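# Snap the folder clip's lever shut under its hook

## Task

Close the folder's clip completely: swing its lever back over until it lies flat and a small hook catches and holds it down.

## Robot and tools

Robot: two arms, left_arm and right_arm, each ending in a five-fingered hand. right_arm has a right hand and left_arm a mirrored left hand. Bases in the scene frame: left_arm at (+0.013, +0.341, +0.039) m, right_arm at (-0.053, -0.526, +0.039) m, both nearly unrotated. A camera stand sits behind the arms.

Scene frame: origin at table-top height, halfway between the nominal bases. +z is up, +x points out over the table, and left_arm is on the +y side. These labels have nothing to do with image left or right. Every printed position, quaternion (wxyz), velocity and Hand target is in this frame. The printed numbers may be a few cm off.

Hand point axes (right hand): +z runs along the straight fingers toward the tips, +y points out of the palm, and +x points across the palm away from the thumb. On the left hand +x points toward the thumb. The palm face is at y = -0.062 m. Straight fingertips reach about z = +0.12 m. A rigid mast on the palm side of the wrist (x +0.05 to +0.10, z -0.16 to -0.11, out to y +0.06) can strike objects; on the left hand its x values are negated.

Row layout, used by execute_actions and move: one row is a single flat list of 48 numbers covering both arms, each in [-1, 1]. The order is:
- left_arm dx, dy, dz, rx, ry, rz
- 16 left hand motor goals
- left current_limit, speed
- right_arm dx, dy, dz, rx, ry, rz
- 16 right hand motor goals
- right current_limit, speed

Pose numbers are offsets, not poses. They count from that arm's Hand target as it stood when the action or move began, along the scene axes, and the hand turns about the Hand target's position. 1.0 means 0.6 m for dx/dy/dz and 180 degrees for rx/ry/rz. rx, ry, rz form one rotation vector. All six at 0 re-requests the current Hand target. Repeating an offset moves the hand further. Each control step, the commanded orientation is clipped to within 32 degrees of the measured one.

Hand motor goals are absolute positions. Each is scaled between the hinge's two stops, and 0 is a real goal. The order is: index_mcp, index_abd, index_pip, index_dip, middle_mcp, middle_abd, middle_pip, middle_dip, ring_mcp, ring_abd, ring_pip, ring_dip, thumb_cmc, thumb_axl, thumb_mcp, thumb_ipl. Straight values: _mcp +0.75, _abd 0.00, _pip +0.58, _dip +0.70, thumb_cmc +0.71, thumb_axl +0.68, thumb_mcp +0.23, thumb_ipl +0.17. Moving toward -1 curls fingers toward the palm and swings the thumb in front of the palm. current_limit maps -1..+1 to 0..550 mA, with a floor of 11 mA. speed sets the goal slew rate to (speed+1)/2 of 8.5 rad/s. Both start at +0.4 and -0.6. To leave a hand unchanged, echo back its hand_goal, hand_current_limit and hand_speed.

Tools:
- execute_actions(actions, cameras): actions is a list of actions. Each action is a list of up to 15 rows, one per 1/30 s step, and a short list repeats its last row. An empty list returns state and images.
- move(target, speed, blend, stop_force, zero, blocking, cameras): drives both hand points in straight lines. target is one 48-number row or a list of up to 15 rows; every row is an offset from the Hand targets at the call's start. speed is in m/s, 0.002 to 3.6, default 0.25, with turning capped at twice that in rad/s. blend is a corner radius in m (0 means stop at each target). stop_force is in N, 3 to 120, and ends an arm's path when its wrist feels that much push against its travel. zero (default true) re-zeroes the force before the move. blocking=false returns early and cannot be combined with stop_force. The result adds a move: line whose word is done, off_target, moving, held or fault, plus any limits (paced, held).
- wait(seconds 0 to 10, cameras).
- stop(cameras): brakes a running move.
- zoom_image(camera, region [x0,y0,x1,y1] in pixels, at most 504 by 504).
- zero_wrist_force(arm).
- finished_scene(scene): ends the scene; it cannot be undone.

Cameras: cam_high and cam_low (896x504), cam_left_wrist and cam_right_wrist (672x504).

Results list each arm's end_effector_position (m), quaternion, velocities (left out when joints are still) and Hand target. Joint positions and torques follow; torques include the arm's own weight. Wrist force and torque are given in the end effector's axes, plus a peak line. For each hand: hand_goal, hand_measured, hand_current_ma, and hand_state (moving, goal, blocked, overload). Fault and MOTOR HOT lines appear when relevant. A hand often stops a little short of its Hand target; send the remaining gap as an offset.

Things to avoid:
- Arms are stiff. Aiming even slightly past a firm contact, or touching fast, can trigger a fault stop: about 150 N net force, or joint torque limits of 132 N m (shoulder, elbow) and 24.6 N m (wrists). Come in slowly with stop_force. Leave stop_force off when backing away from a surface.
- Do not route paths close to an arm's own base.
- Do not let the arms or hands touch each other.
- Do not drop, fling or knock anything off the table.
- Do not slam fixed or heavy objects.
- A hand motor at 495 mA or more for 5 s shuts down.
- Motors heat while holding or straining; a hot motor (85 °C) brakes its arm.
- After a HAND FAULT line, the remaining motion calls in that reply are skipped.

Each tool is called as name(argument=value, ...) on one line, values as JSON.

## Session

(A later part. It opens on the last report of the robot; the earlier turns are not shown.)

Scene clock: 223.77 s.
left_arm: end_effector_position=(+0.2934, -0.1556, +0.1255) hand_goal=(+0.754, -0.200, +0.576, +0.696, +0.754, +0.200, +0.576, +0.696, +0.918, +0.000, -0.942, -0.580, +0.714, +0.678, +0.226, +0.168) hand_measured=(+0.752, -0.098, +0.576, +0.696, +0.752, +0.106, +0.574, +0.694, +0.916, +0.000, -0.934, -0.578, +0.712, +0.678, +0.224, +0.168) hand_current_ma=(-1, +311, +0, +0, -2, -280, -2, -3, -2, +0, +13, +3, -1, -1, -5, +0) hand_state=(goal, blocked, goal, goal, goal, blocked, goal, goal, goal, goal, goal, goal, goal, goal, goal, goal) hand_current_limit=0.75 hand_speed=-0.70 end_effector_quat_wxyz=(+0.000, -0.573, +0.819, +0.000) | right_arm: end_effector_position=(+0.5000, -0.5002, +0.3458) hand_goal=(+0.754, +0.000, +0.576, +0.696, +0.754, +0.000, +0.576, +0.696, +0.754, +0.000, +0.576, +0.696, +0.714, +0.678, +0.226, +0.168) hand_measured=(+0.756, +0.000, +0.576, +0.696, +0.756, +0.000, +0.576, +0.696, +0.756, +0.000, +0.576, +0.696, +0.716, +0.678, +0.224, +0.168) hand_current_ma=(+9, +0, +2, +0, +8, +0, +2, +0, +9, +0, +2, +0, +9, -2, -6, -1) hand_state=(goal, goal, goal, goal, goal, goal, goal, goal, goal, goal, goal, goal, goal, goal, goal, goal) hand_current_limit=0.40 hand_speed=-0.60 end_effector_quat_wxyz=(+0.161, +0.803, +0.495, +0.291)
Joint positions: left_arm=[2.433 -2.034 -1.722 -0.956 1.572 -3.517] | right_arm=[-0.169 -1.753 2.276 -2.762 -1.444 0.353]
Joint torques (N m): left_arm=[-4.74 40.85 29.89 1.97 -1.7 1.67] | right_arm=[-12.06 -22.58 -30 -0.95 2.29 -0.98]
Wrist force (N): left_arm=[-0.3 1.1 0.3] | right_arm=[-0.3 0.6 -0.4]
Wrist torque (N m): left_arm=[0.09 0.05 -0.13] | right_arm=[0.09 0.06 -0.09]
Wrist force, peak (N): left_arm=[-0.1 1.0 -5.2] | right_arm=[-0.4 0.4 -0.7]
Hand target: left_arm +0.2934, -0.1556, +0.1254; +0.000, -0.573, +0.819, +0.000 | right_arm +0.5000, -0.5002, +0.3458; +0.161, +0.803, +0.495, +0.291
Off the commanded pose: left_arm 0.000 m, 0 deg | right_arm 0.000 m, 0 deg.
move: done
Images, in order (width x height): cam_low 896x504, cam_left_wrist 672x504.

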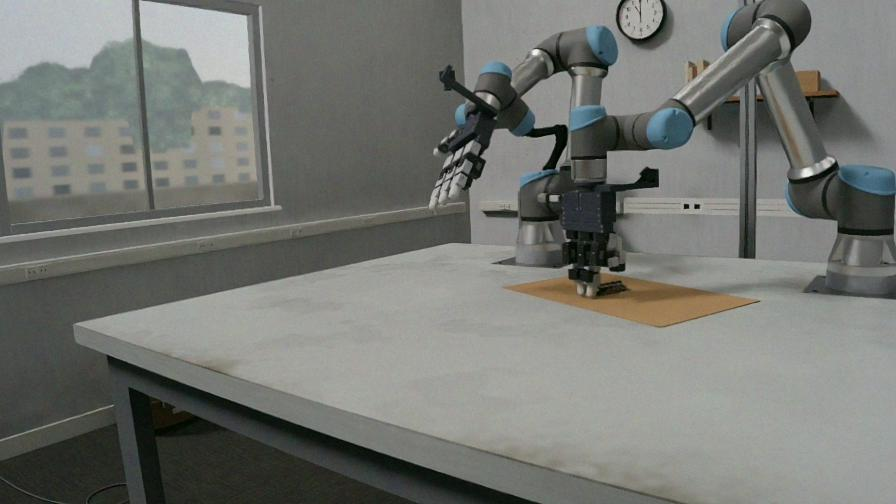

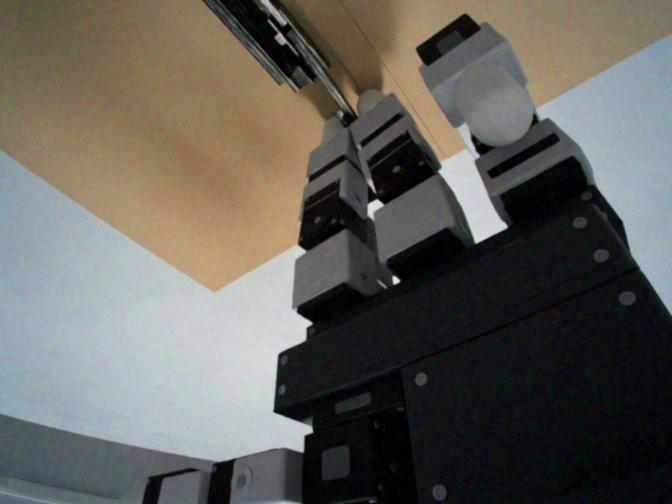

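move(target=[[-0.0107, 0.0039, 0.031, 0, 0, 0, 0.754, -0.2, 0.576, 0.696, 0.754, 0.2, 0.576, 0.696, 0.918, 0, -0.942, -0.58, 0.714, 0.678, 0.226, 0.168, 0.75, -0.7, 0, 0, 0, 0, 0, 0, 0.754, 0, 0.576, 0.696, 0.754, 0, 0.576, 0.696, 0.754, 0, 0.576, 0.696, 0.714, 0.678, 0.226, 0.168, 0.4, -0.6], [-0.0305, 0.0111, 0.0563, 0, 0, 0, 0.754, -0.2, 0.576, 0.696, 0.754, 0.2, 0.576, 0.696, 0.918, 0, -0.942, -0.58, 0.714, 0.678, 0.226, 0.168, 0.75, -0.7, 0, 0, 0, 0, 0, 0, 0.754, 0, 0.576, 0.696, 0.754, 0, 0.576, 0.696, 0.754, 0, 0.576, 0.696, 0.714, 0.678, 0.226, 0.168, 0.4, -0.6], [-0.0573, 0.0209, 0.0728, 0, 0, 0, 0.754, -0.2, 0.576, 0.696, 0.754, 0.2, 0.576, 0.696, 0.918, 0, -0.942, -0.58, 0.714, 0.678, 0.226, 0.168, 0.75, -0.7, 0, 0, 0, 0, 0, 0, 0.754, 0, 0.576, 0.696, 0.754, 0, 0.576, 0.696, 0.754, 0, 0.576, 0.696, 0.714, 0.678, 0.226, 0.168, 0.4, -0.6], [-0.0879, 0.032, 0.0785, 0, 0, 0, 0.754, -0.2, 0.576, 0.696, 0.754, 0.2, 0.576, 0.696, 0.918, 0, -0.942, -0.58, 0.714, 0.678, 0.226, 0.168, 0.75, -0.7, 0, 0, 0, 0, 0, 0, 0.754, 0, 0.576, 0.696, 0.754, 0, 0.576, 0.696, 0.754, 0, 0.576, 0.696, 0.714, 0.678, 0.226, 0.168, 0.4, -0.6], [-0.1184, 0.0431, 0.0728, 0, 0, 0, 0.754, -0.2, 0.576, 0.696, 0.754, 0.2, 0.576, 0.696, 0.918, 0, -0.942, -0.58, 0.714, 0.678, 0.226, 0.168, 0.75, -0.7, 0, 0, 0, 0, 0, 0, 0.754, 0, 0.576, 0.696, 0.754, 0, 0.576, 0.696, 0.754, 0, 0.576, 0.696, 0.714, 0.678, 0.226, 0.168, 0.4, -0.6]], speed=0.04, blend=0.002, stop_force=10, cameras=["cam_left_wrist", "cam_low"])

zoom_image(camera="cam_left_wrist", region=[240, 20, 440, 170])

zoom_image(camera="cam_low", region=[570, 265, 640, 310])

Scene clock: 251.30 s.
left_arm: end_effector_position=(+0.2224, -0.1297, +0.1691) hand_goal=(+0.754, -0.200, +0.576, +0.696, +0.754, +0.200, +0.576, +0.696, +0.918, +0.000, -0.942, -0.580, +0.714, +0.678, +0.226, +0.168) hand_measured=(+0.762, -0.098, +0.580, +0.696, +0.762, +0.106, +0.580, +0.696, +0.916, +0.000, -0.934, -0.578, +0.712, +0.678, +0.224, +0.168) hand_current_ma=(+14, +311, +6, +0, +13, -280, +6, +0, -2, +0, +13, +3, -1, -1, -5, +0) hand_state=(goal, blocked, goal, goal, goal, blocked, goal, goal, goal, goal, goal, goal, goal, goal, goal, goal) hand_current_limit=0.75 hand_speed=-0.70 end_effector_quat_wxyz=(+0.000, -0.573, +0.819, +0.000) | right_arm: end_effector_position=(+0.5000, -0.5002, +0.3458) hand_goal=(+0.754, +0.000, +0.576, +0.696, +0.754, +0.000, +0.576, +0.696, +0.754, +0.000, +0.576, +0.696, +0.714, +0.678, +0.226, +0.168) hand_measured=(+0.756, +0.000, +0.576, +0.696, +0.756, +0.000, +0.576, +0.696, +0.756, +0.000, +0.576, +0.696, +0.716, +0.678, +0.224, +0.168) hand_current_ma=(+9, +0, +2, +0, +8, +0, +2, +0, +9, +0, +2, +0, +9, -2, -6, -1) hand_state=(goal, goal, goal, goal, goal, goal, goal, goal, goal, goal, goal, goal, goal, goal, goal, goal) hand_current_limit=0.40 hand_speed=-0.60 end_effector_quat_wxyz=(+0.161, +0.803, +0.495, +0.291)
Joint positions: left_arm=[2.382 -1.849 -1.86 -1.003 1.572 -3.569] | right_arm=[-0.169 -1.753 2.276 -2.762 -1.444 0.353]
Joint torques (N m): left_arm=[6.08 22.41 31.91 1.03 -0.25 1.97] | right_arm=[-12.26 -22.86 -30.01 -0.86 2.16 -1.07]
Wrist force (N): left_arm=[-0.4 0.7 0.1] | right_arm=[-0.1 0.1 -0.2]
Wrist torque (N m): left_arm=[0.17 0.10 -0.06] | right_arm=[0.00 0.04 -0.09]
Wrist force, peak (N): left_arm=[-0.4 -1.3 -2.4] | right_arm=[-0.1 0.6 -0.7]
Hand target: left_arm +0.2224, -0.1297, +0.1691; +0.000, -0.573, +0.819, +0.000 | right_arm +0.5000, -0.5002, +0.3458; +0.161, +0.803, +0.495, +0.291
Off the commanded pose: left_arm 0.000 m, 0 deg | right_arm 0.000 m, 0 deg.
move: done
Images, in order (width x height): cam_low 896x504, cam_left_wrist 672x504.

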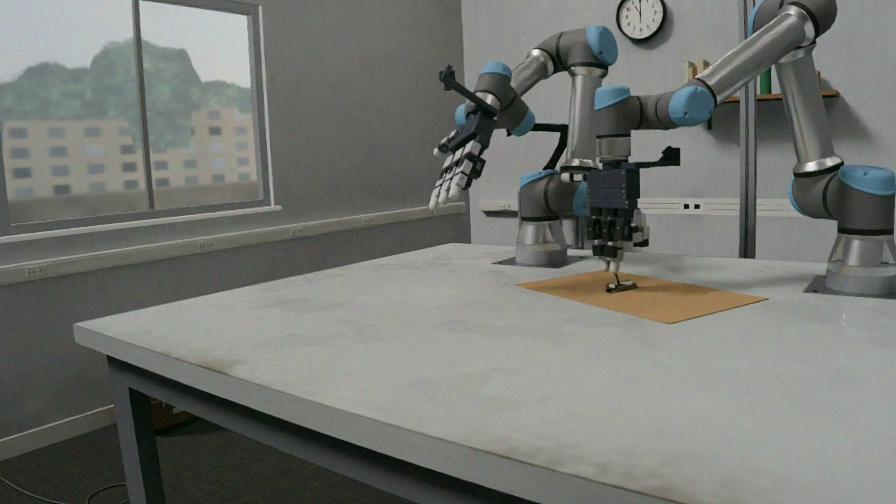

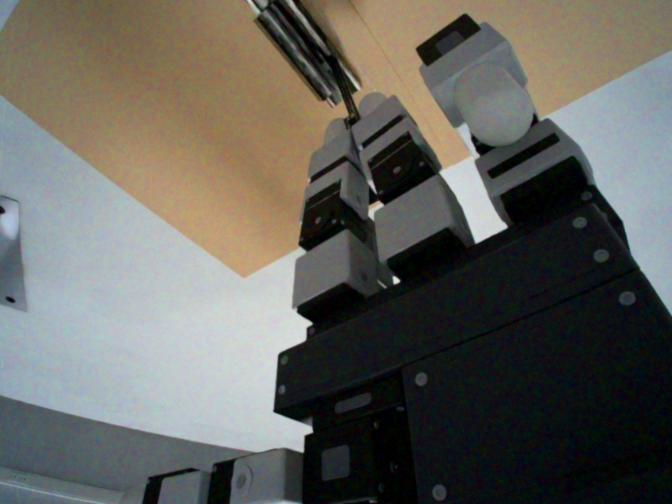

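Scaled by 2.520 from the camera's 672x504 image, which has a finer 960x720 frame.

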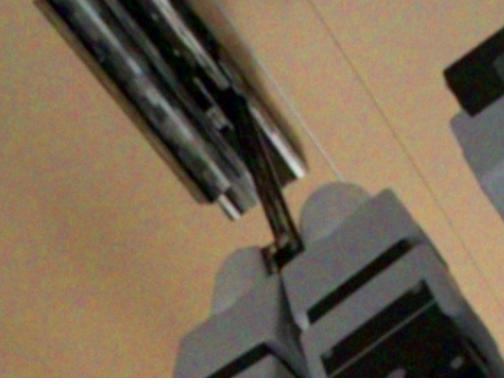

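Scaled by 7.200 from the camera's 896x504 image, which has a finer 1280x720 frame.

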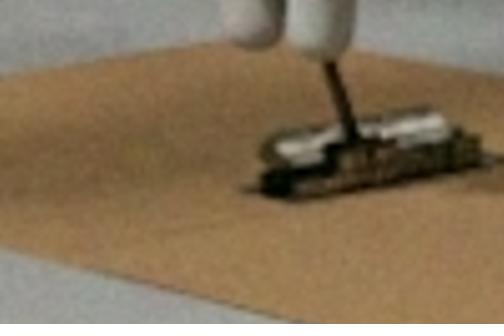

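move(target=[0, 0, 0, 0, 0, 0, 0.754, -0.2, 0.576, 0.696, 0.754, 0.2, 0.576, 0.696, 0.918, 0, -0.942, -0.58, 0.714, 0.678, 0.226, 0.168, 0.75, -0.7, -0.11, 0.2797, -0.31, 0.0054, 0.2148, -0.044, 0.754, 0, 0.576, 0.696, 0.754, 0, 0.576, 0.696, 0.754, 0, 0.576, 0.696, 0.714, 0.678, 0.226, 0.168, 0.4, -0.6], speed=0.25, cameras=["all"])

zoom_image(camera="cam_high", region=[270, 120, 510, 290])

zoom_image(camera="cam_low", region=[500, 220, 700, 330])

Scene clock: 341.63 s.
left_arm: end_effector_position=(+0.2224, -0.1297, +0.1691) hand_goal=(+0.754, -0.200, +0.576, +0.696, +0.754, +0.200, +0.576, +0.696, +0.918, +0.000, -0.942, -0.580, +0.714, +0.678, +0.226, +0.168) hand_measured=(+0.762, -0.098, +0.580, +0.696, +0.762, +0.106, +0.580, +0.696, +0.916, +0.000, -0.934, -0.578, +0.712, +0.678, +0.224, +0.168) hand_current_ma=(+14, +311, +6, +0, +13, -280, +6, +0, -2, +0, +13, +3, -1, -1, -5, +0) hand_state=(goal, blocked, goal, goal, goal, blocked, goal, goal, goal, goal, goal, goal, goal, goal, goal, goal) hand_current_limit=0.75 hand_speed=-0.70 end_effector_quat_wxyz=(+0.000, -0.573, +0.819, +0.000) | right_arm: end_effector_position=(+0.4340, -0.3323, +0.1599) hand_goal=(+0.754, +0.000, +0.576, +0.696, +0.754, +0.000, +0.576, +0.696, +0.754, +0.000, +0.576, +0.696, +0.714, +0.678, +0.226, +0.168) hand_measured=(+0.756, +0.000, +0.576, +0.696, +0.756, +0.000, +0.576, +0.696, +0.756, +0.000, +0.576, +0.696, +0.716, +0.678, +0.224, +0.168) hand_current_ma=(+4, +0, +2, +0, +3, +0, +2, +0, +4, +0, +2, +0, +7, -2, -9, -1) hand_state=(goal, goal, goal, goal, goal, goal, goal, goal, goal, goal, goal, goal, goal, goal, goal, goal) hand_current_limit=0.40 hand_speed=-0.60 end_effector_quat_wxyz=(+0.001, +0.887, +0.463, +0.002)
Joint positions: left_arm=[2.382 -1.849 -1.86 -1.003 1.572 -3.569] | right_arm=[0.266 -1.409 2.04 -2.207 -1.573 0.887]
Joint torques (N m): left_arm=[7.23 23.26 31.66 1.3 2.39 1.77] | right_arm=[-9.73 -24.06 -13.09 -2.88 -2.16 -0.34]
Wrist force (N): left_arm=[-0.3 0.7 0.2] | right_arm=[-0.2 0.3 0.1]
Wrist torque (N m): left_arm=[0.17 0.10 -0.06] | right_arm=[0.14 0.03 0.09]
Wrist force, peak (N): left_arm=[-0.7 0.9 0.1] | right_arm=[-0.6 1.5 -1.0]
Hand target: left_arm +0.2224, -0.1297, +0.1691; +0.000, -0.573, +0.819, +0.000 | right_arm +0.4340, -0.3324, +0.1598; +0.001, +0.887, +0.463, +0.002
Off the commanded pose: left_arm 0.000 m, 0 deg | right_arm 0.000 m, 0 deg.
move: done

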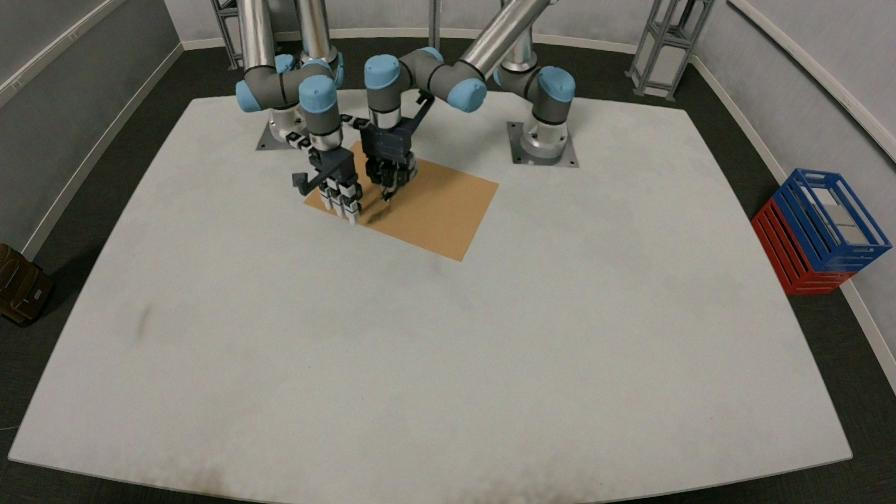

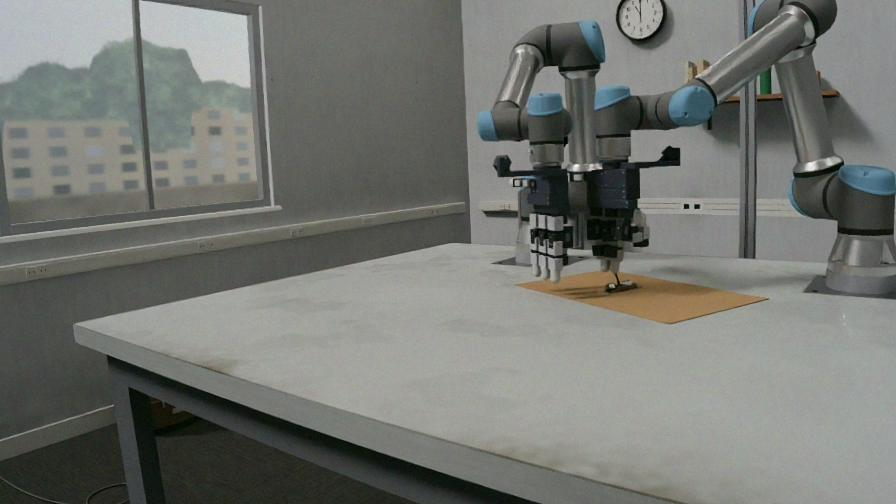

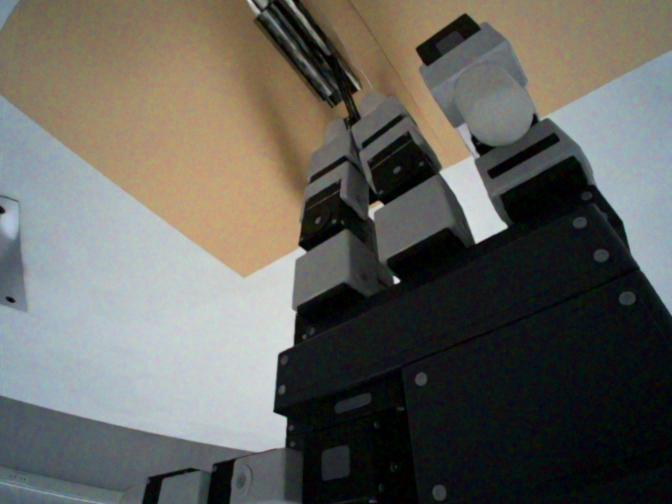

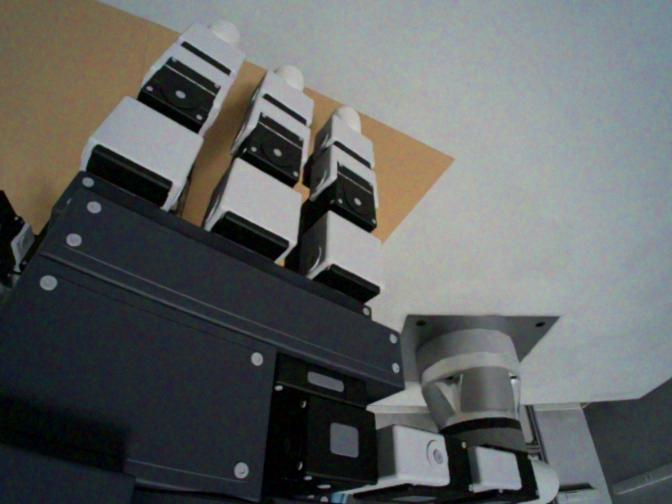

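Scaled by 2.100 from the camera's 896x504 image, which has a finer 1280x720 frame.

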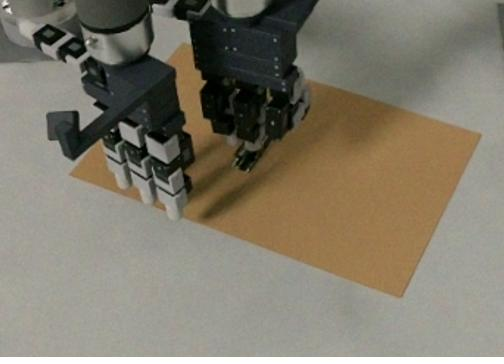

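Scaled by 2.520 from the camera's 896x504 image, which has a finer 1280x720 frame.

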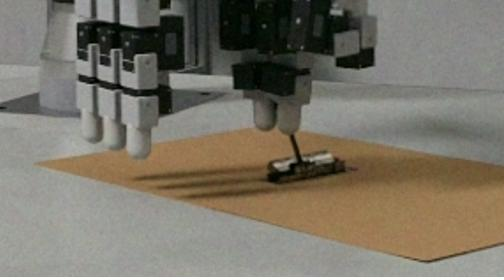

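move(target=[0, 0, 0, 0, 0, 0, 0.754, -0.2, 0.576, 0.696, 0.754, 0.2, 0.576, 0.696, 0.918, 0, -0.942, -0.58, -0.571, 0.678, 0.226, 0.168, 0.75, -0.4, -0.1267, -0.0183, -0.01, 0, 0, 0, 0.754, 0, 0.576, 0.696, 0.754, 0, 0.576, 0.696, 0.754, 0, 0.576, 0.696, 0.714, 0.678, 0.226, 0.168, 0.4, -0.6], speed=0.15, cameras=["cam_high", "cam_low", "cam_right_wrist"])

zoom_image(camera="cam_high", region=[270, 120, 510, 290])

Scene clock: 359.10 s.
left_arm: end_effector_position=(+0.2224, -0.1297, +0.1691) hand_goal=(+0.754, -0.200, +0.576, +0.696, +0.754, +0.200, +0.576, +0.696, +0.918, +0.000, -0.942, -0.580, -0.570, +0.678, +0.226, +0.168) hand_measured=(+0.762, -0.098, +0.580, +0.696, +0.762, +0.106, +0.580, +0.696, +0.916, +0.000, -0.934, -0.578, -0.568, +0.678, +0.224, +0.168) hand_current_ma=(+14, +311, +6, +0, +13, -280, +6, +0, -2, +0, +13, +3, +3, -1, -5, +0) hand_state=(goal, blocked, goal, goal, goal, blocked, goal, goal, goal, goal, goal, goal, goal, goal, goal, goal) hand_current_limit=0.75 hand_speed=-0.40 end_effector_quat_wxyz=(+0.000, -0.573, +0.819, +0.000) | right_arm: end_effector_position=(+0.3580, -0.3433, +0.1539) hand_goal=(+0.754, +0.000, +0.576, +0.696, +0.754, +0.000, +0.576, +0.696, +0.754, +0.000, +0.576, +0.696, +0.714, +0.678, +0.226, +0.168) hand_measured=(+0.754, +0.000, +0.576, +0.696, +0.754, +0.000, +0.576, +0.696, +0.754, +0.000, +0.576, +0.696, +0.716, +0.678, +0.224, +0.168) hand_current_ma=(+1, +0, +2, +0, +1, +0, +2, +0, +1, +0, +2, +0, +5, -2, -9, -1) hand_state=(goal, goal, goal, goal, goal, goal, goal, goal, goal, goal, goal, goal, goal, goal, goal, goal) hand_current_limit=0.40 hand_speed=-0.60 end_effector_quat_wxyz=(+0.001, +0.887, +0.463, +0.002)
Joint positions: left_arm=[2.382 -1.849 -1.86 -1.003 1.572 -3.569] | right_arm=[0.291 -1.559 2.228 -2.244 -1.573 0.912]
Joint torques (N m): left_arm=[6.17 22.8 31.82 1.46 2.22 1.48] | right_arm=[-12.15 -19.53 -17.47 0.03 -1.67 -1.7]
Wrist force (N): left_arm=[-0.5 1.0 0.3] | right_arm=[-0.2 -0.1 0.3]
Wrist torque (N m): left_arm=[0.26 0.17 -0.08] | right_arm=[0.11 0.02 -0.02]
Wrist force, peak (N): left_arm=[-0.8 0.8 0.3] | right_arm=[0.8 1.5 -0.1]
Hand target: left_arm +0.2224, -0.1297, +0.1691; +0.000, -0.573, +0.819, +0.000 | right_arm +0.3579, -0.3434, +0.1538; +0.001, +0.887, +0.463, +0.002
Off the commanded pose: left_arm 0.000 m, 0 deg | right_arm 0.000 m, 0 deg.
move: done
Images, in order (width x height): cam_high 896x504, cam_low 896x504, cam_right_wrist 672x504.

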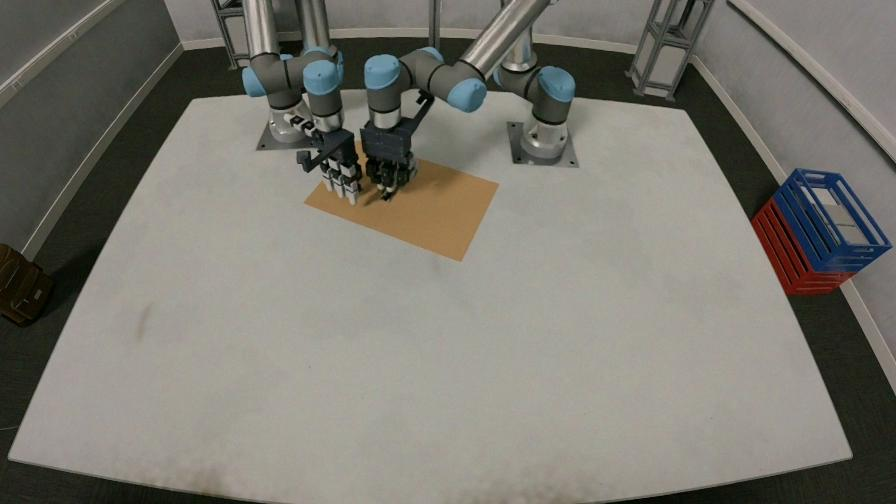

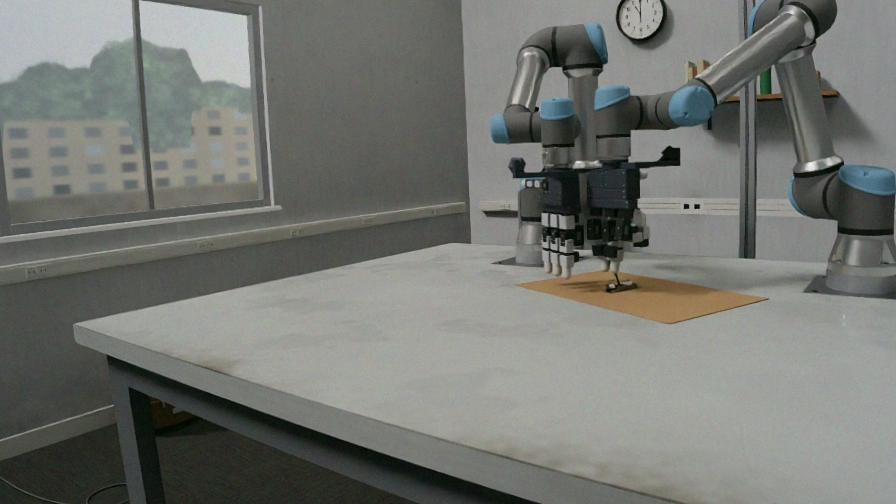

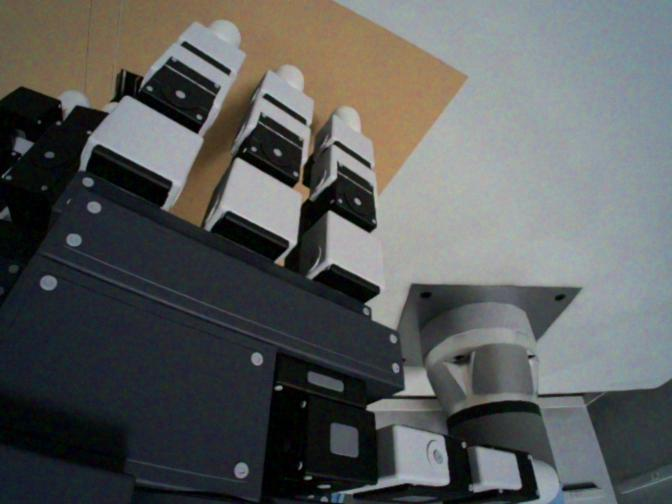

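Scaled by 2.100 from the camera's 896x504 image, which has a finer 1280x720 frame.

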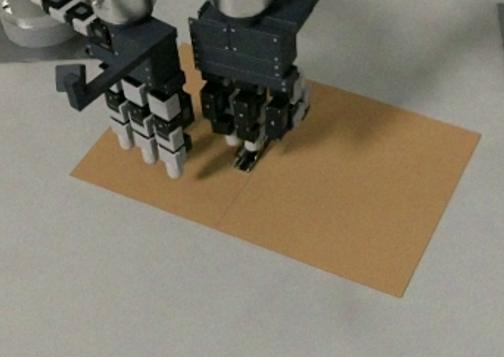

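move(target=[0, 0, 0, 0, 0, 0, 0.754, -0.2, 0.576, 0.696, 0.754, 0.2, 0.576, 0.696, 0.918, 0, -0.942, -0.58, -0.571, 0.678, 0.226, 0.168, 0.75, -0.4, 0, 0, -0.075, 0, 0, 0, 0.754, 0, 0.576, 0.696, 0.754, 0, 0.576, 0.696, 0.754, 0, 0.576, 0.696, 0.714, 0.678, 0.226, 0.168, 0.4, -0.6], speed=0.025, stop_force=12, cameras=["cam_left_wrist", "cam_low"])

zoom_image(camera="cam_left_wrist", region=[220, 0, 420, 150])

zoom_image(camera="cam_low", region=[530, 250, 660, 320])

Scene clock: 368.83 s.
left_arm: end_effector_position=(+0.2224, -0.1297, +0.1691) hand_goal=(+0.754, -0.200, +0.576, +0.696, +0.754, +0.200, +0.576, +0.696, +0.918, +0.000, -0.942, -0.580, -0.570, +0.678, +0.226, +0.168) hand_measured=(+0.762, -0.098, +0.580, +0.696, +0.762, +0.106, +0.580, +0.696, +0.916, +0.000, -0.934, -0.578, -0.568, +0.678, +0.224, +0.168) hand_current_ma=(+14, +311, +6, +0, +13, -280, +6, +0, -2, +0, +13, +3, +3, -1, -5, +0) hand_state=(goal, blocked, goal, goal, goal, blocked, goal, goal, goal, goal, goal, goal, goal, goal, goal, goal) hand_current_limit=0.75 hand_speed=-0.40 end_effector_quat_wxyz=(+0.000, -0.573, +0.819, +0.000) | right_arm: end_effector_position=(+0.3579, -0.3434, +0.1231) hand_goal=(+0.754, +0.000, +0.576, +0.696, +0.754, +0.000, +0.576, +0.696, +0.754, +0.000, +0.576, +0.696, +0.714, +0.678, +0.226, +0.168) hand_measured=(+0.754, +0.000, +0.578, +0.696, +0.754, +0.000, +0.578, +0.696, +0.754, +0.000, +0.578, +0.696, +0.716, +0.678, +0.224, +0.168) hand_current_ma=(+0, +0, +5, +0, +1, +0, +5, +0, +1, +0, +4, +0, +5, -2, -9, -1) hand_state=(goal, goal, goal, goal, goal, goal, goal, goal, goal, goal, goal, goal, goal, goal, goal, goal) hand_current_limit=0.40 hand_speed=-0.60 end_effector_quat_wxyz=(+0.001, +0.887, +0.463, +0.002)
Joint positions: left_arm=[2.382 -1.849 -1.86 -1.003 1.572 -3.569] | right_arm=[0.291 -1.498 2.268 -2.344 -1.573 0.912]
Joint torques (N m): left_arm=[1.72 22.35 28.71 1.83 1.24 0.86] | right_arm=[-9.9 -17.92 -23.03 -4.02 2.11 -1.76]
Wrist force (N): left_arm=[-0.5 0.6 0.3] | right_arm=[-0.3 -0.3 -7.2]
Wrist torque (N m): left_arm=[0.21 0.17 -0.07] | right_arm=[0.71 0.04 -0.05]
Wrist force, peak (N): left_arm=[-0.5 1.1 0.3] | right_arm=[-1.1 -1.1 -39.2]
Hand target: left_arm +0.2224, -0.1297, +0.1691; +0.000, -0.573, +0.819, +0.000 | right_arm +0.3579, -0.3434, +0.1231; +0.001, +0.887, +0.463, +0.002 (not the last commanded pose)
Off the commanded pose: left_arm 0.000 m, 0 deg | right_arm 0.014 m, 0 deg.
move: contact (right_arm)
Images, in order (width x height): cam_low 896x504, cam_left_wrist 672x504.

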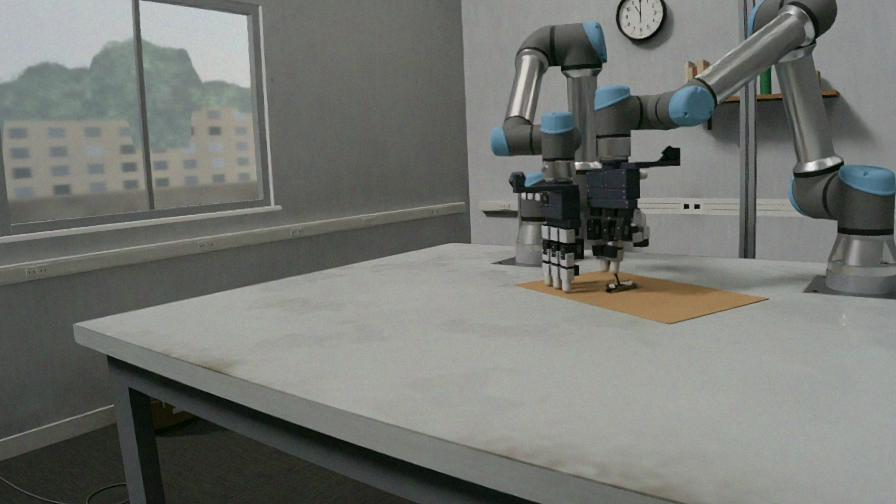

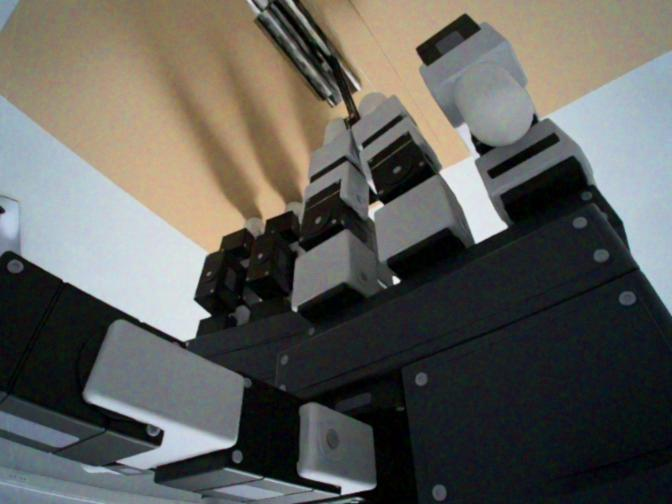

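Scaled by 2.520 from the camera's 672x504 image, which has a finer 960x720 frame.

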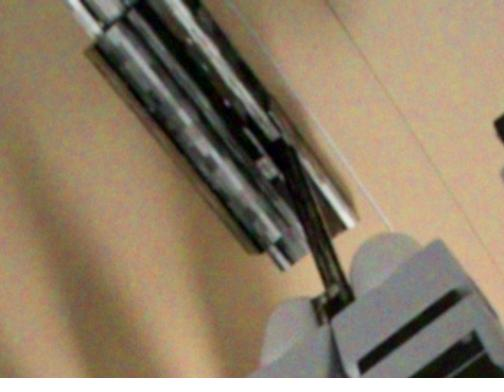

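Scaled by 3.877 from the camera's 896x504 image, which has a finer 1280x720 frame.

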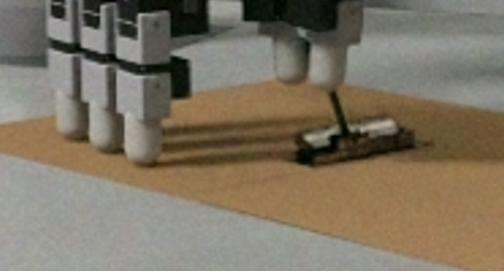

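move(target=[[-0.0188, 0.0068, 0.0067, 0, 0, 0, 0.754, -0.2, 0.576, 0.696, 0.754, 0.2, 0.576, 0.696, 0.918, 0, -0.942, -0.58, -0.571, 0.678, 0.226, 0.168, 0.75, -0.4, 0, 0, 0, 0, 0, 0, 0.754, 0, 0.576, 0.696, 0.754, 0, 0.576, 0.696, 0.754, 0, 0.576, 0.696, 0.714, 0.678, 0.226, 0.168, 0.4, -0.6], [-0.0345, 0.0125, 0.0083, 0, 0, 0, 0.754, -0.2, 0.576, 0.696, 0.754, 0.2, 0.576, 0.696, 0.918, 0, -0.942, -0.58, -0.571, 0.678, 0.226, 0.168, 0.75, -0.4, 0, 0, 0, 0, 0, 0, 0.754, 0, 0.576, 0.696, 0.754, 0, 0.576, 0.696, 0.754, 0, 0.576, 0.696, 0.714, 0.678, 0.226, 0.168, 0.4, -0.6], [-0.0533, 0.0194, 0.005, 0, 0, 0, 0.754, -0.2, 0.576, 0.696, 0.754, 0.2, 0.576, 0.696, 0.918, 0, -0.942, -0.58, -0.571, 0.678, 0.226, 0.168, 0.75, -0.4, 0, 0, 0, 0, 0, 0, 0.754, 0, 0.576, 0.696, 0.754, 0, 0.576, 0.696, 0.754, 0, 0.576, 0.696, 0.714, 0.678, 0.226, 0.168, 0.4, -0.6], [-0.0721, 0.0262, -0.0033, 0, 0, 0, 0.754, -0.2, 0.576, 0.696, 0.754, 0.2, 0.576, 0.696, 0.918, 0, -0.942, -0.58, -0.571, 0.678, 0.226, 0.168, 0.75, -0.4, 0, 0, 0, 0, 0, 0, 0.754, 0, 0.576, 0.696, 0.754, 0, 0.576, 0.696, 0.754, 0, 0.576, 0.696, 0.714, 0.678, 0.226, 0.168, 0.4, -0.6], [-0.0877, 0.0319, -0.015, 0, 0, 0, 0.754, -0.2, 0.576, 0.696, 0.754, 0.2, 0.576, 0.696, 0.918, 0, -0.942, -0.58, -0.571, 0.678, 0.226, 0.168, 0.75, -0.4, 0, 0, 0, 0, 0, 0, 0.754, 0, 0.576, 0.696, 0.754, 0, 0.576, 0.696, 0.754, 0, 0.576, 0.696, 0.714, 0.678, 0.226, 0.168, 0.4, -0.6]], speed=0.035, blend=0.002, stop_force=12, cameras=["cam_left_wrist", "cam_low"])

zoom_image(camera="cam_left_wrist", region=[220, 0, 420, 150])

zoom_image(camera="cam_low", region=[530, 250, 660, 320])

Scene clock: 392.07 s.
left_arm: end_effector_position=(+0.1698, -0.1106, +0.1601) hand_goal=(+0.754, -0.200, +0.576, +0.696, +0.754, +0.200, +0.576, +0.696, +0.918, +0.000, -0.942, -0.580, -0.570, +0.678, +0.226, +0.168) hand_measured=(+0.766, -0.098, +0.582, +0.696, +0.764, +0.106, +0.584, +0.700, +0.916, +0.000, -0.934, -0.578, -0.568, +0.678, +0.224, +0.168) hand_current_ma=(+26, +311, +8, +1, +22, -280, +13, +6, -2, +0, +13, +3, +3, -1, -5, +0) hand_state=(goal, blocked, goal, goal, goal, blocked, goal, goal, goal, goal, goal, goal, goal, goal, goal, goal) hand_current_limit=0.75 hand_speed=-0.40 end_effector_quat_wxyz=(+0.000, -0.573, +0.819, +0.000) | right_arm: end_effector_position=(+0.3579, -0.3434, +0.1231) hand_goal=(+0.754, +0.000, +0.576, +0.696, +0.754, +0.000, +0.576, +0.696, +0.754, +0.000, +0.576, +0.696, +0.714, +0.678, +0.226, +0.168) hand_measured=(+0.754, +0.000, +0.578, +0.696, +0.754, +0.000, +0.578, +0.696, +0.754, +0.000, +0.578, +0.696, +0.716, +0.678, +0.224, +0.168) hand_current_ma=(+0, +0, +5, +0, +1, +0, +5, +0, +1, +0, +4, +0, +5, -2, -9, -1) hand_state=(goal, goal, goal, goal, goal, goal, goal, goal, goal, goal, goal, goal, goal, goal, goal, goal) hand_current_limit=0.40 hand_speed=-0.60 end_effector_quat_wxyz=(+0.001, +0.887, +0.463, +0.002)
Joint positions: left_arm=[2.335 -1.77 -1.992 -0.951 1.572 -3.615] | right_arm=[0.291 -1.498 2.268 -2.344 -1.573 0.912]
Joint torques (N m): left_arm=[5.7 17.7 31.05 1.1 1.92 1.57] | right_arm=[4.93 -10.77 -23.53 -4.04 1.82 -1.63]
Wrist force (N): left_arm=[-2.1 -0.1 -1.0] | right_arm=[0.0 -0.2 -7.1]
Wrist torque (N m): left_arm=[0.31 -0.06 -0.18] | right_arm=[0.73 -0.01 -0.02]
Wrist force, peak (N): left_arm=[-2.9 0.3 -1.2] | right_arm=[-0.3 -0.1 -7.5]
Hand target: left_arm +0.1698, -0.1106, +0.1601; +0.000, -0.573, +0.819, +0.000 | right_arm +0.3579, -0.3434, +0.1231; +0.001, +0.887, +0.463, +0.002
Off the commanded pose: left_arm 0.000 m, 0 deg | right_arm 0.000 m, 0 deg.
move: done
Images, in order (width x height): cam_low 896x504, cam_left_wrist 672x504.

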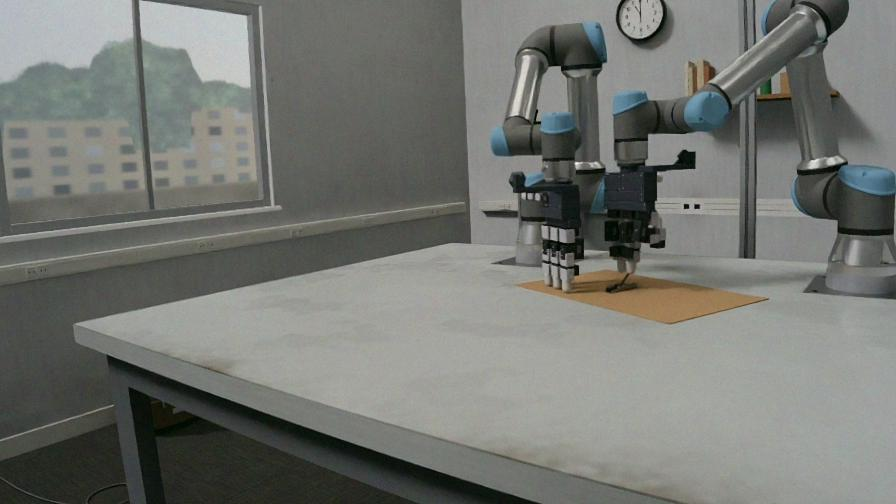

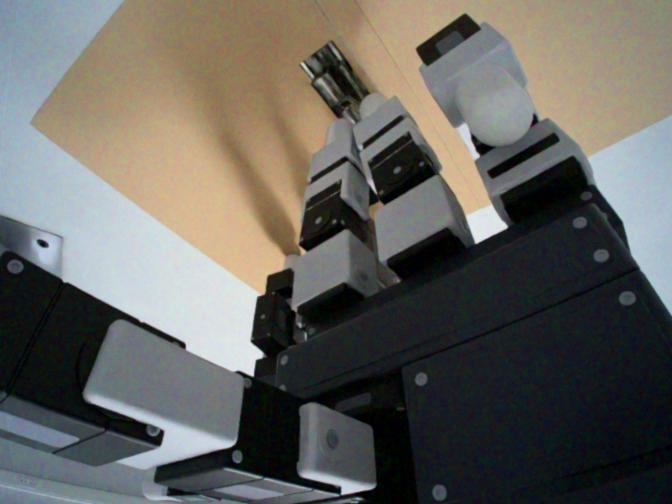

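Scaled by 2.520 from the camera's 672x504 image, which has a finer 960x720 frame.

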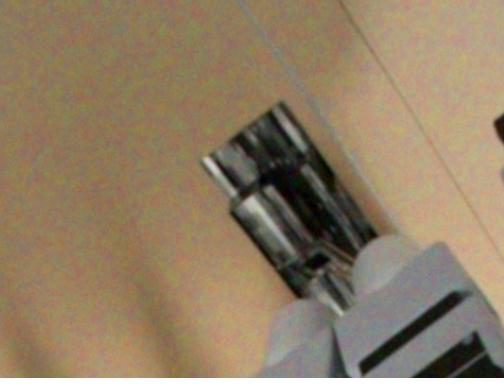

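Scaled by 3.877 from the camera's 896x504 image, which has a finer 1280x720 frame.

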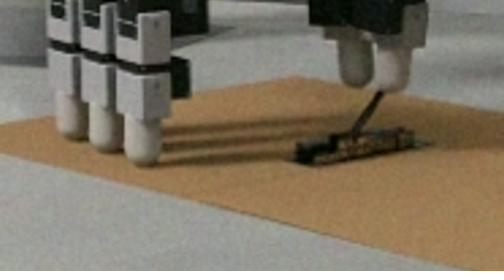

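move(target=[[-0.0125, 0.0046, -0.0167, 0, 0, 0, 0.754, -0.2, 0.576, 0.696, 0.754, 0.2, 0.576, 0.696, 0.918, 0, -0.942, -0.58, -0.571, 0.678, 0.226, 0.168, 0.75, -0.4, 0, 0, 0, 0, 0, 0, 0.754, 0, 0.576, 0.696, 0.754, 0, 0.576, 0.696, 0.754, 0, 0.576, 0.696, 0.714, 0.678, 0.226, 0.168, 0.4, -0.6], [-0.0204, 0.0074, -0.03, 0, 0, 0, 0.754, -0.2, 0.576, 0.696, 0.754, 0.2, 0.576, 0.696, 0.918, 0, -0.942, -0.58, -0.571, 0.678, 0.226, 0.168, 0.75, -0.4, 0, 0, 0, 0, 0, 0, 0.754, 0, 0.576, 0.696, 0.754, 0, 0.576, 0.696, 0.754, 0, 0.576, 0.696, 0.714, 0.678, 0.226, 0.168, 0.4, -0.6]], speed=0.035, blend=0.002, stop_force=12, cameras=["cam_left_wrist", "cam_low"])

zoom_image(camera="cam_left_wrist", region=[260, 10, 420, 130])

zoom_image(camera="cam_low", region=[590, 260, 660, 310])

Scene clock: 403.93 s.
left_arm: end_effector_position=(+0.1575, -0.1061, +0.1421) hand_goal=(+0.754, -0.200, +0.576, +0.696, +0.754, +0.200, +0.576, +0.696, +0.918, +0.000, -0.942, -0.580, -0.570, +0.678, +0.226, +0.168) hand_measured=(+0.768, -0.098, +0.582, +0.698, +0.774, +0.106, +0.590, +0.704, +0.916, +0.000, -0.934, -0.578, -0.568, +0.678, +0.224, +0.168) hand_current_ma=(+31, +307, +10, +1, +52, -280, +31, +15, -2, +0, +13, +3, +3, -1, -5, +0) hand_state=(goal, blocked, goal, goal, blocked, blocked, goal, goal, goal, goal, goal, goal, goal, goal, goal, goal) hand_current_limit=0.75 hand_speed=-0.40 end_effector_quat_wxyz=(+0.000, -0.573, +0.819, +0.000) | right_arm: end_effector_position=(+0.3579, -0.3434, +0.1231) hand_goal=(+0.754, +0.000, +0.576, +0.696, +0.754, +0.000, +0.576, +0.696, +0.754, +0.000, +0.576, +0.696, +0.714, +0.678, +0.226, +0.168) hand_measured=(+0.754, +0.000, +0.578, +0.696, +0.754, +0.000, +0.578, +0.696, +0.754, +0.000, +0.578, +0.696, +0.716, +0.678, +0.224, +0.168) hand_current_ma=(+0, +0, +5, +0, +1, +0, +5, +0, +1, +0, +4, +0, +5, -2, -9, -1) hand_state=(goal, goal, goal, goal, goal, goal, goal, goal, goal, goal, goal, goal, goal, goal, goal, goal) hand_current_limit=0.40 hand_speed=-0.60 end_effector_quat_wxyz=(+0.001, +0.887, +0.463, +0.002)
Joint positions: left_arm=[2.323 -1.778 -2.039 -0.895 1.572 -3.627] | right_arm=[0.291 -1.498 2.268 -2.344 -1.573 0.912]
Joint torques (N m): left_arm=[4.81 30.8 29.27 1.74 -0.57 2] | right_arm=[10.5 -10.03 -24.35 -4.06 1.61 -1.38]
Wrist force (N): left_arm=[-4.0 -0.3 -3.6] | right_arm=[-0.4 -0.2 -7.2]
Wrist torque (N m): left_arm=[0.54 -0.33 -0.32] | right_arm=[0.73 0.03 -0.05]
Wrist force, peak (N): left_arm=[-4.2 -1.1 -5.6] | right_arm=[-0.3 -0.4 -7.5]
Hand target: left_arm +0.1575, -0.1061, +0.1421; +0.000, -0.573, +0.819, +0.000 | right_arm +0.3579, -0.3434, +0.1231; +0.001, +0.887, +0.463, +0.002
Off the commanded pose: left_arm 0.000 m, 0 deg | right_arm 0.000 m, 0 deg.
move: done
Images, in order (width x height): cam_low 896x504, cam_left_wrist 672x504.

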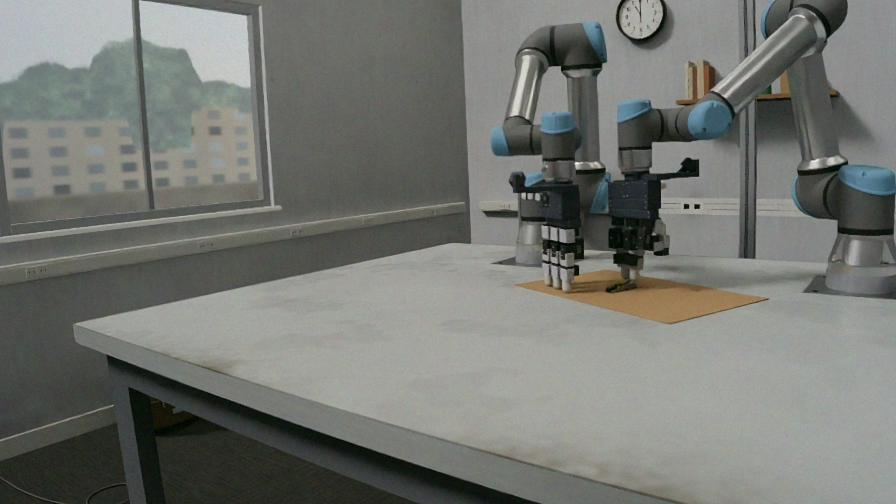

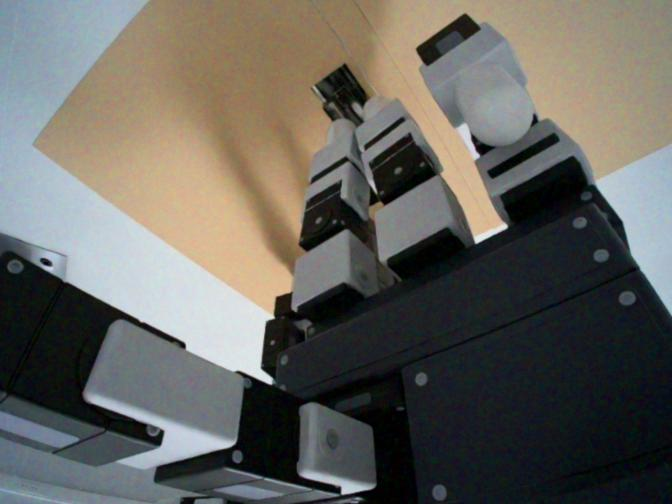

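Scaled by 3.150 from the camera's 672x504 image, which has a finer 960x720 frame.

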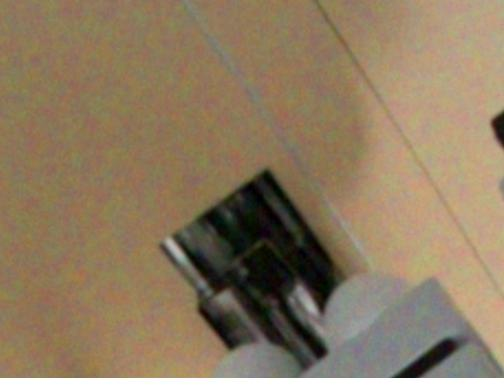

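Scaled by 7.200 from the camera's 896x504 image, which has a finer 1280x720 frame.

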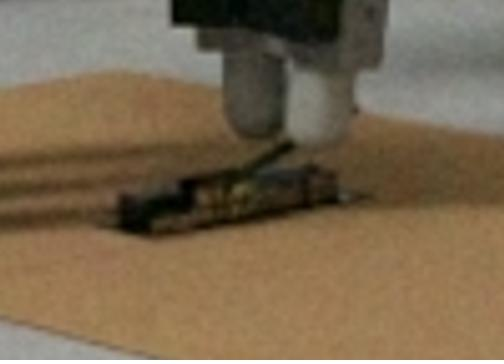

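move(target=[[0, 0, 0, 0, 0, 0, 0.754, 0.0, 0.576, 0.696, 0.754, 0.0, 0.576, 0.696, 0.918, 0, -0.942, -0.58, -0.571, 0.678, 0.226, 0.168, 0.75, -0.4, 0, 0, 0, 0, 0, 0, 0.754, 0, 0.576, 0.696, 0.754, 0, 0.576, 0.696, 0.754, 0, 0.576, 0.696, 0.714, 0.678, 0.226, 0.168, 0.4, -0.6], [0, 0, 0.0583, 0, 0, 0, 0.754, 0.0, 0.576, 0.696, 0.754, 0.0, 0.576, 0.696, 0.918, 0, -0.942, -0.58, -0.571, 0.678, 0.226, 0.168, 0.75, -0.4, 0, 0, 0, 0, 0, 0, 0.754, 0, 0.576, 0.696, 0.754, 0, 0.576, 0.696, 0.754, 0, 0.576, 0.696, 0.714, 0.678, 0.226, 0.168, 0.4, -0.6], [0.0007, 0.0405, 0.0583, 0, 0, 0, 0.754, 0.0, 0.576, 0.696, 0.754, 0.0, 0.576, 0.696, 0.918, 0, -0.942, -0.58, -0.571, 0.678, 0.226, 0.168, 0.75, -0.4, 0, 0, 0, 0, 0, 0, 0.754, 0, 0.576, 0.696, 0.754, 0, 0.576, 0.696, 0.754, 0, 0.576, 0.696, 0.714, 0.678, 0.226, 0.168, 0.4, -0.6]], speed=[0.1, 0.08, 0.08], blend=[0, 0.005, 0], cameras=["cam_left_wrist", "cam_low"])

zoom_image(camera="cam_left_wrist", region=[220, 10, 400, 145])

zoom_image(camera="cam_low", region=[590, 260, 660, 310])

Scene clock: 428.57 s.
left_arm: end_effector_position=(+0.1580, -0.0818, +0.1771) hand_goal=(+0.754, +0.000, +0.576, +0.696, +0.754, +0.000, +0.576, +0.696, +0.918, +0.000, -0.942, -0.580, -0.570, +0.678, +0.226, +0.168) hand_measured=(+0.760, +0.026, +0.580, +0.698, +0.756, +0.002, +0.578, +0.700, +0.916, +0.000, -0.934, -0.578, -0.568, +0.678, +0.224, +0.168) hand_current_ma=(+12, +54, +6, +2, +1, +3, +3, +4, -2, +0, +13, +3, +3, -1, -5, +0) hand_state=(goal, blocked, goal, goal, goal, goal, goal, goal, goal, goal, goal, goal, goal, goal, goal, goal) hand_current_limit=0.75 hand_speed=-0.40 end_effector_quat_wxyz=(+0.000, -0.573, +0.819, +0.000) | right_arm: end_effector_position=(+0.3579, -0.3434, +0.1231) hand_goal=(+0.754, +0.000, +0.576, +0.696, +0.754, +0.000, +0.576, +0.696, +0.754, +0.000, +0.576, +0.696, +0.714, +0.678, +0.226, +0.168) hand_measured=(+0.754, +0.000, +0.578, +0.696, +0.754, +0.000, +0.578, +0.696, +0.754, +0.000, +0.578, +0.696, +0.716, +0.678, +0.224, +0.168) hand_current_ma=(+0, +0, +5, +0, +1, +0, +5, +0, +1, +0, +4, +0, +5, -2, -9, -1) hand_state=(goal, goal, goal, goal, goal, goal, goal, goal, goal, goal, goal, goal, goal, goal, goal, goal) hand_current_limit=0.40 hand_speed=-0.60 end_effector_quat_wxyz=(+0.001, +0.887, +0.463, +0.002)
Joint positions: left_arm=[2.359 -1.676 -2.052 -0.984 1.572 -3.592] | right_arm=[0.291 -1.498 2.268 -2.344 -1.573 0.912]
Joint torques (N m): left_arm=[-6.14 14.6 29.73 1.04 -0.87 -2.09] | right_arm=[10.4 -9.26 -24.93 -4.08 1.67 -1.28]
Wrist force (N): left_arm=[0.3 0.5 -1.7] | right_arm=[-0.5 -0.2 -7.1]
Wrist torque (N m): left_arm=[0.32 0.30 0.02] | right_arm=[0.72 0.05 -0.05]
Wrist force, peak (N): left_arm=[-4.6 -0.2 -3.9] | right_arm=[-0.5 0.0 -7.5]
Hand target: left_arm +0.1579, -0.0818, +0.1771; +0.000, -0.573, +0.819, +0.000 | right_arm +0.3579, -0.3434, +0.1231; +0.001, +0.887, +0.463, +0.002
Off the commanded pose: left_arm 0.000 m, 0 deg | right_arm 0.000 m, 0 deg.
move: done
Images, in order (width x height): cam_low 896x504, cam_left_wrist 672x504.

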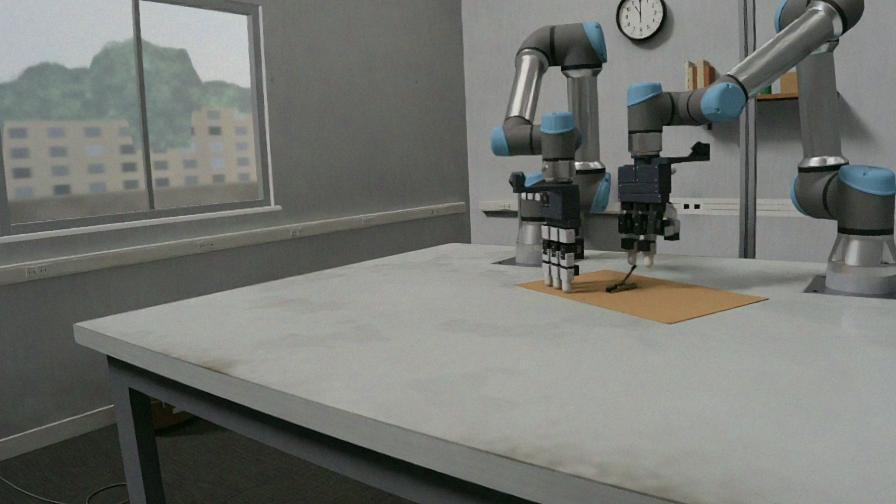

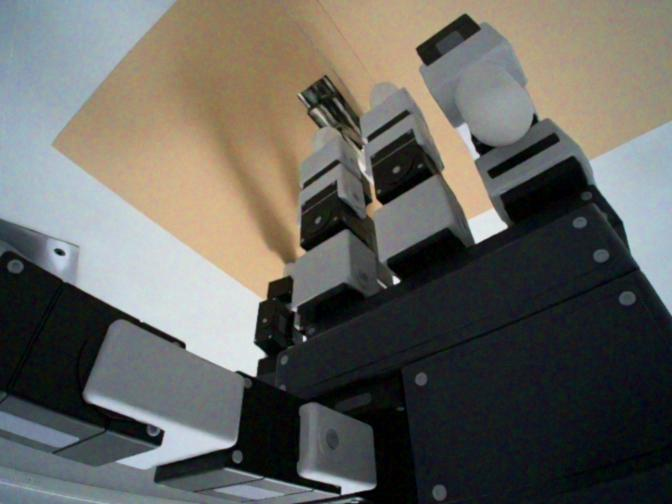

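Scaled by 2.800 from the camera's 672x504 image, which has a finer 960x720 frame.

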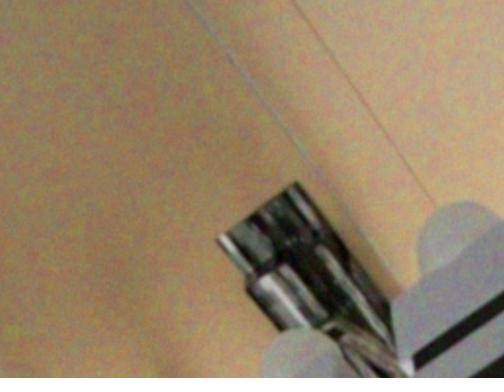

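Scaled by 7.200 from the camera's 896x504 image, which has a finer 1280x720 frame.

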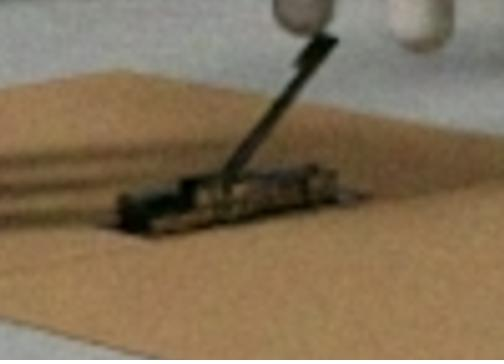

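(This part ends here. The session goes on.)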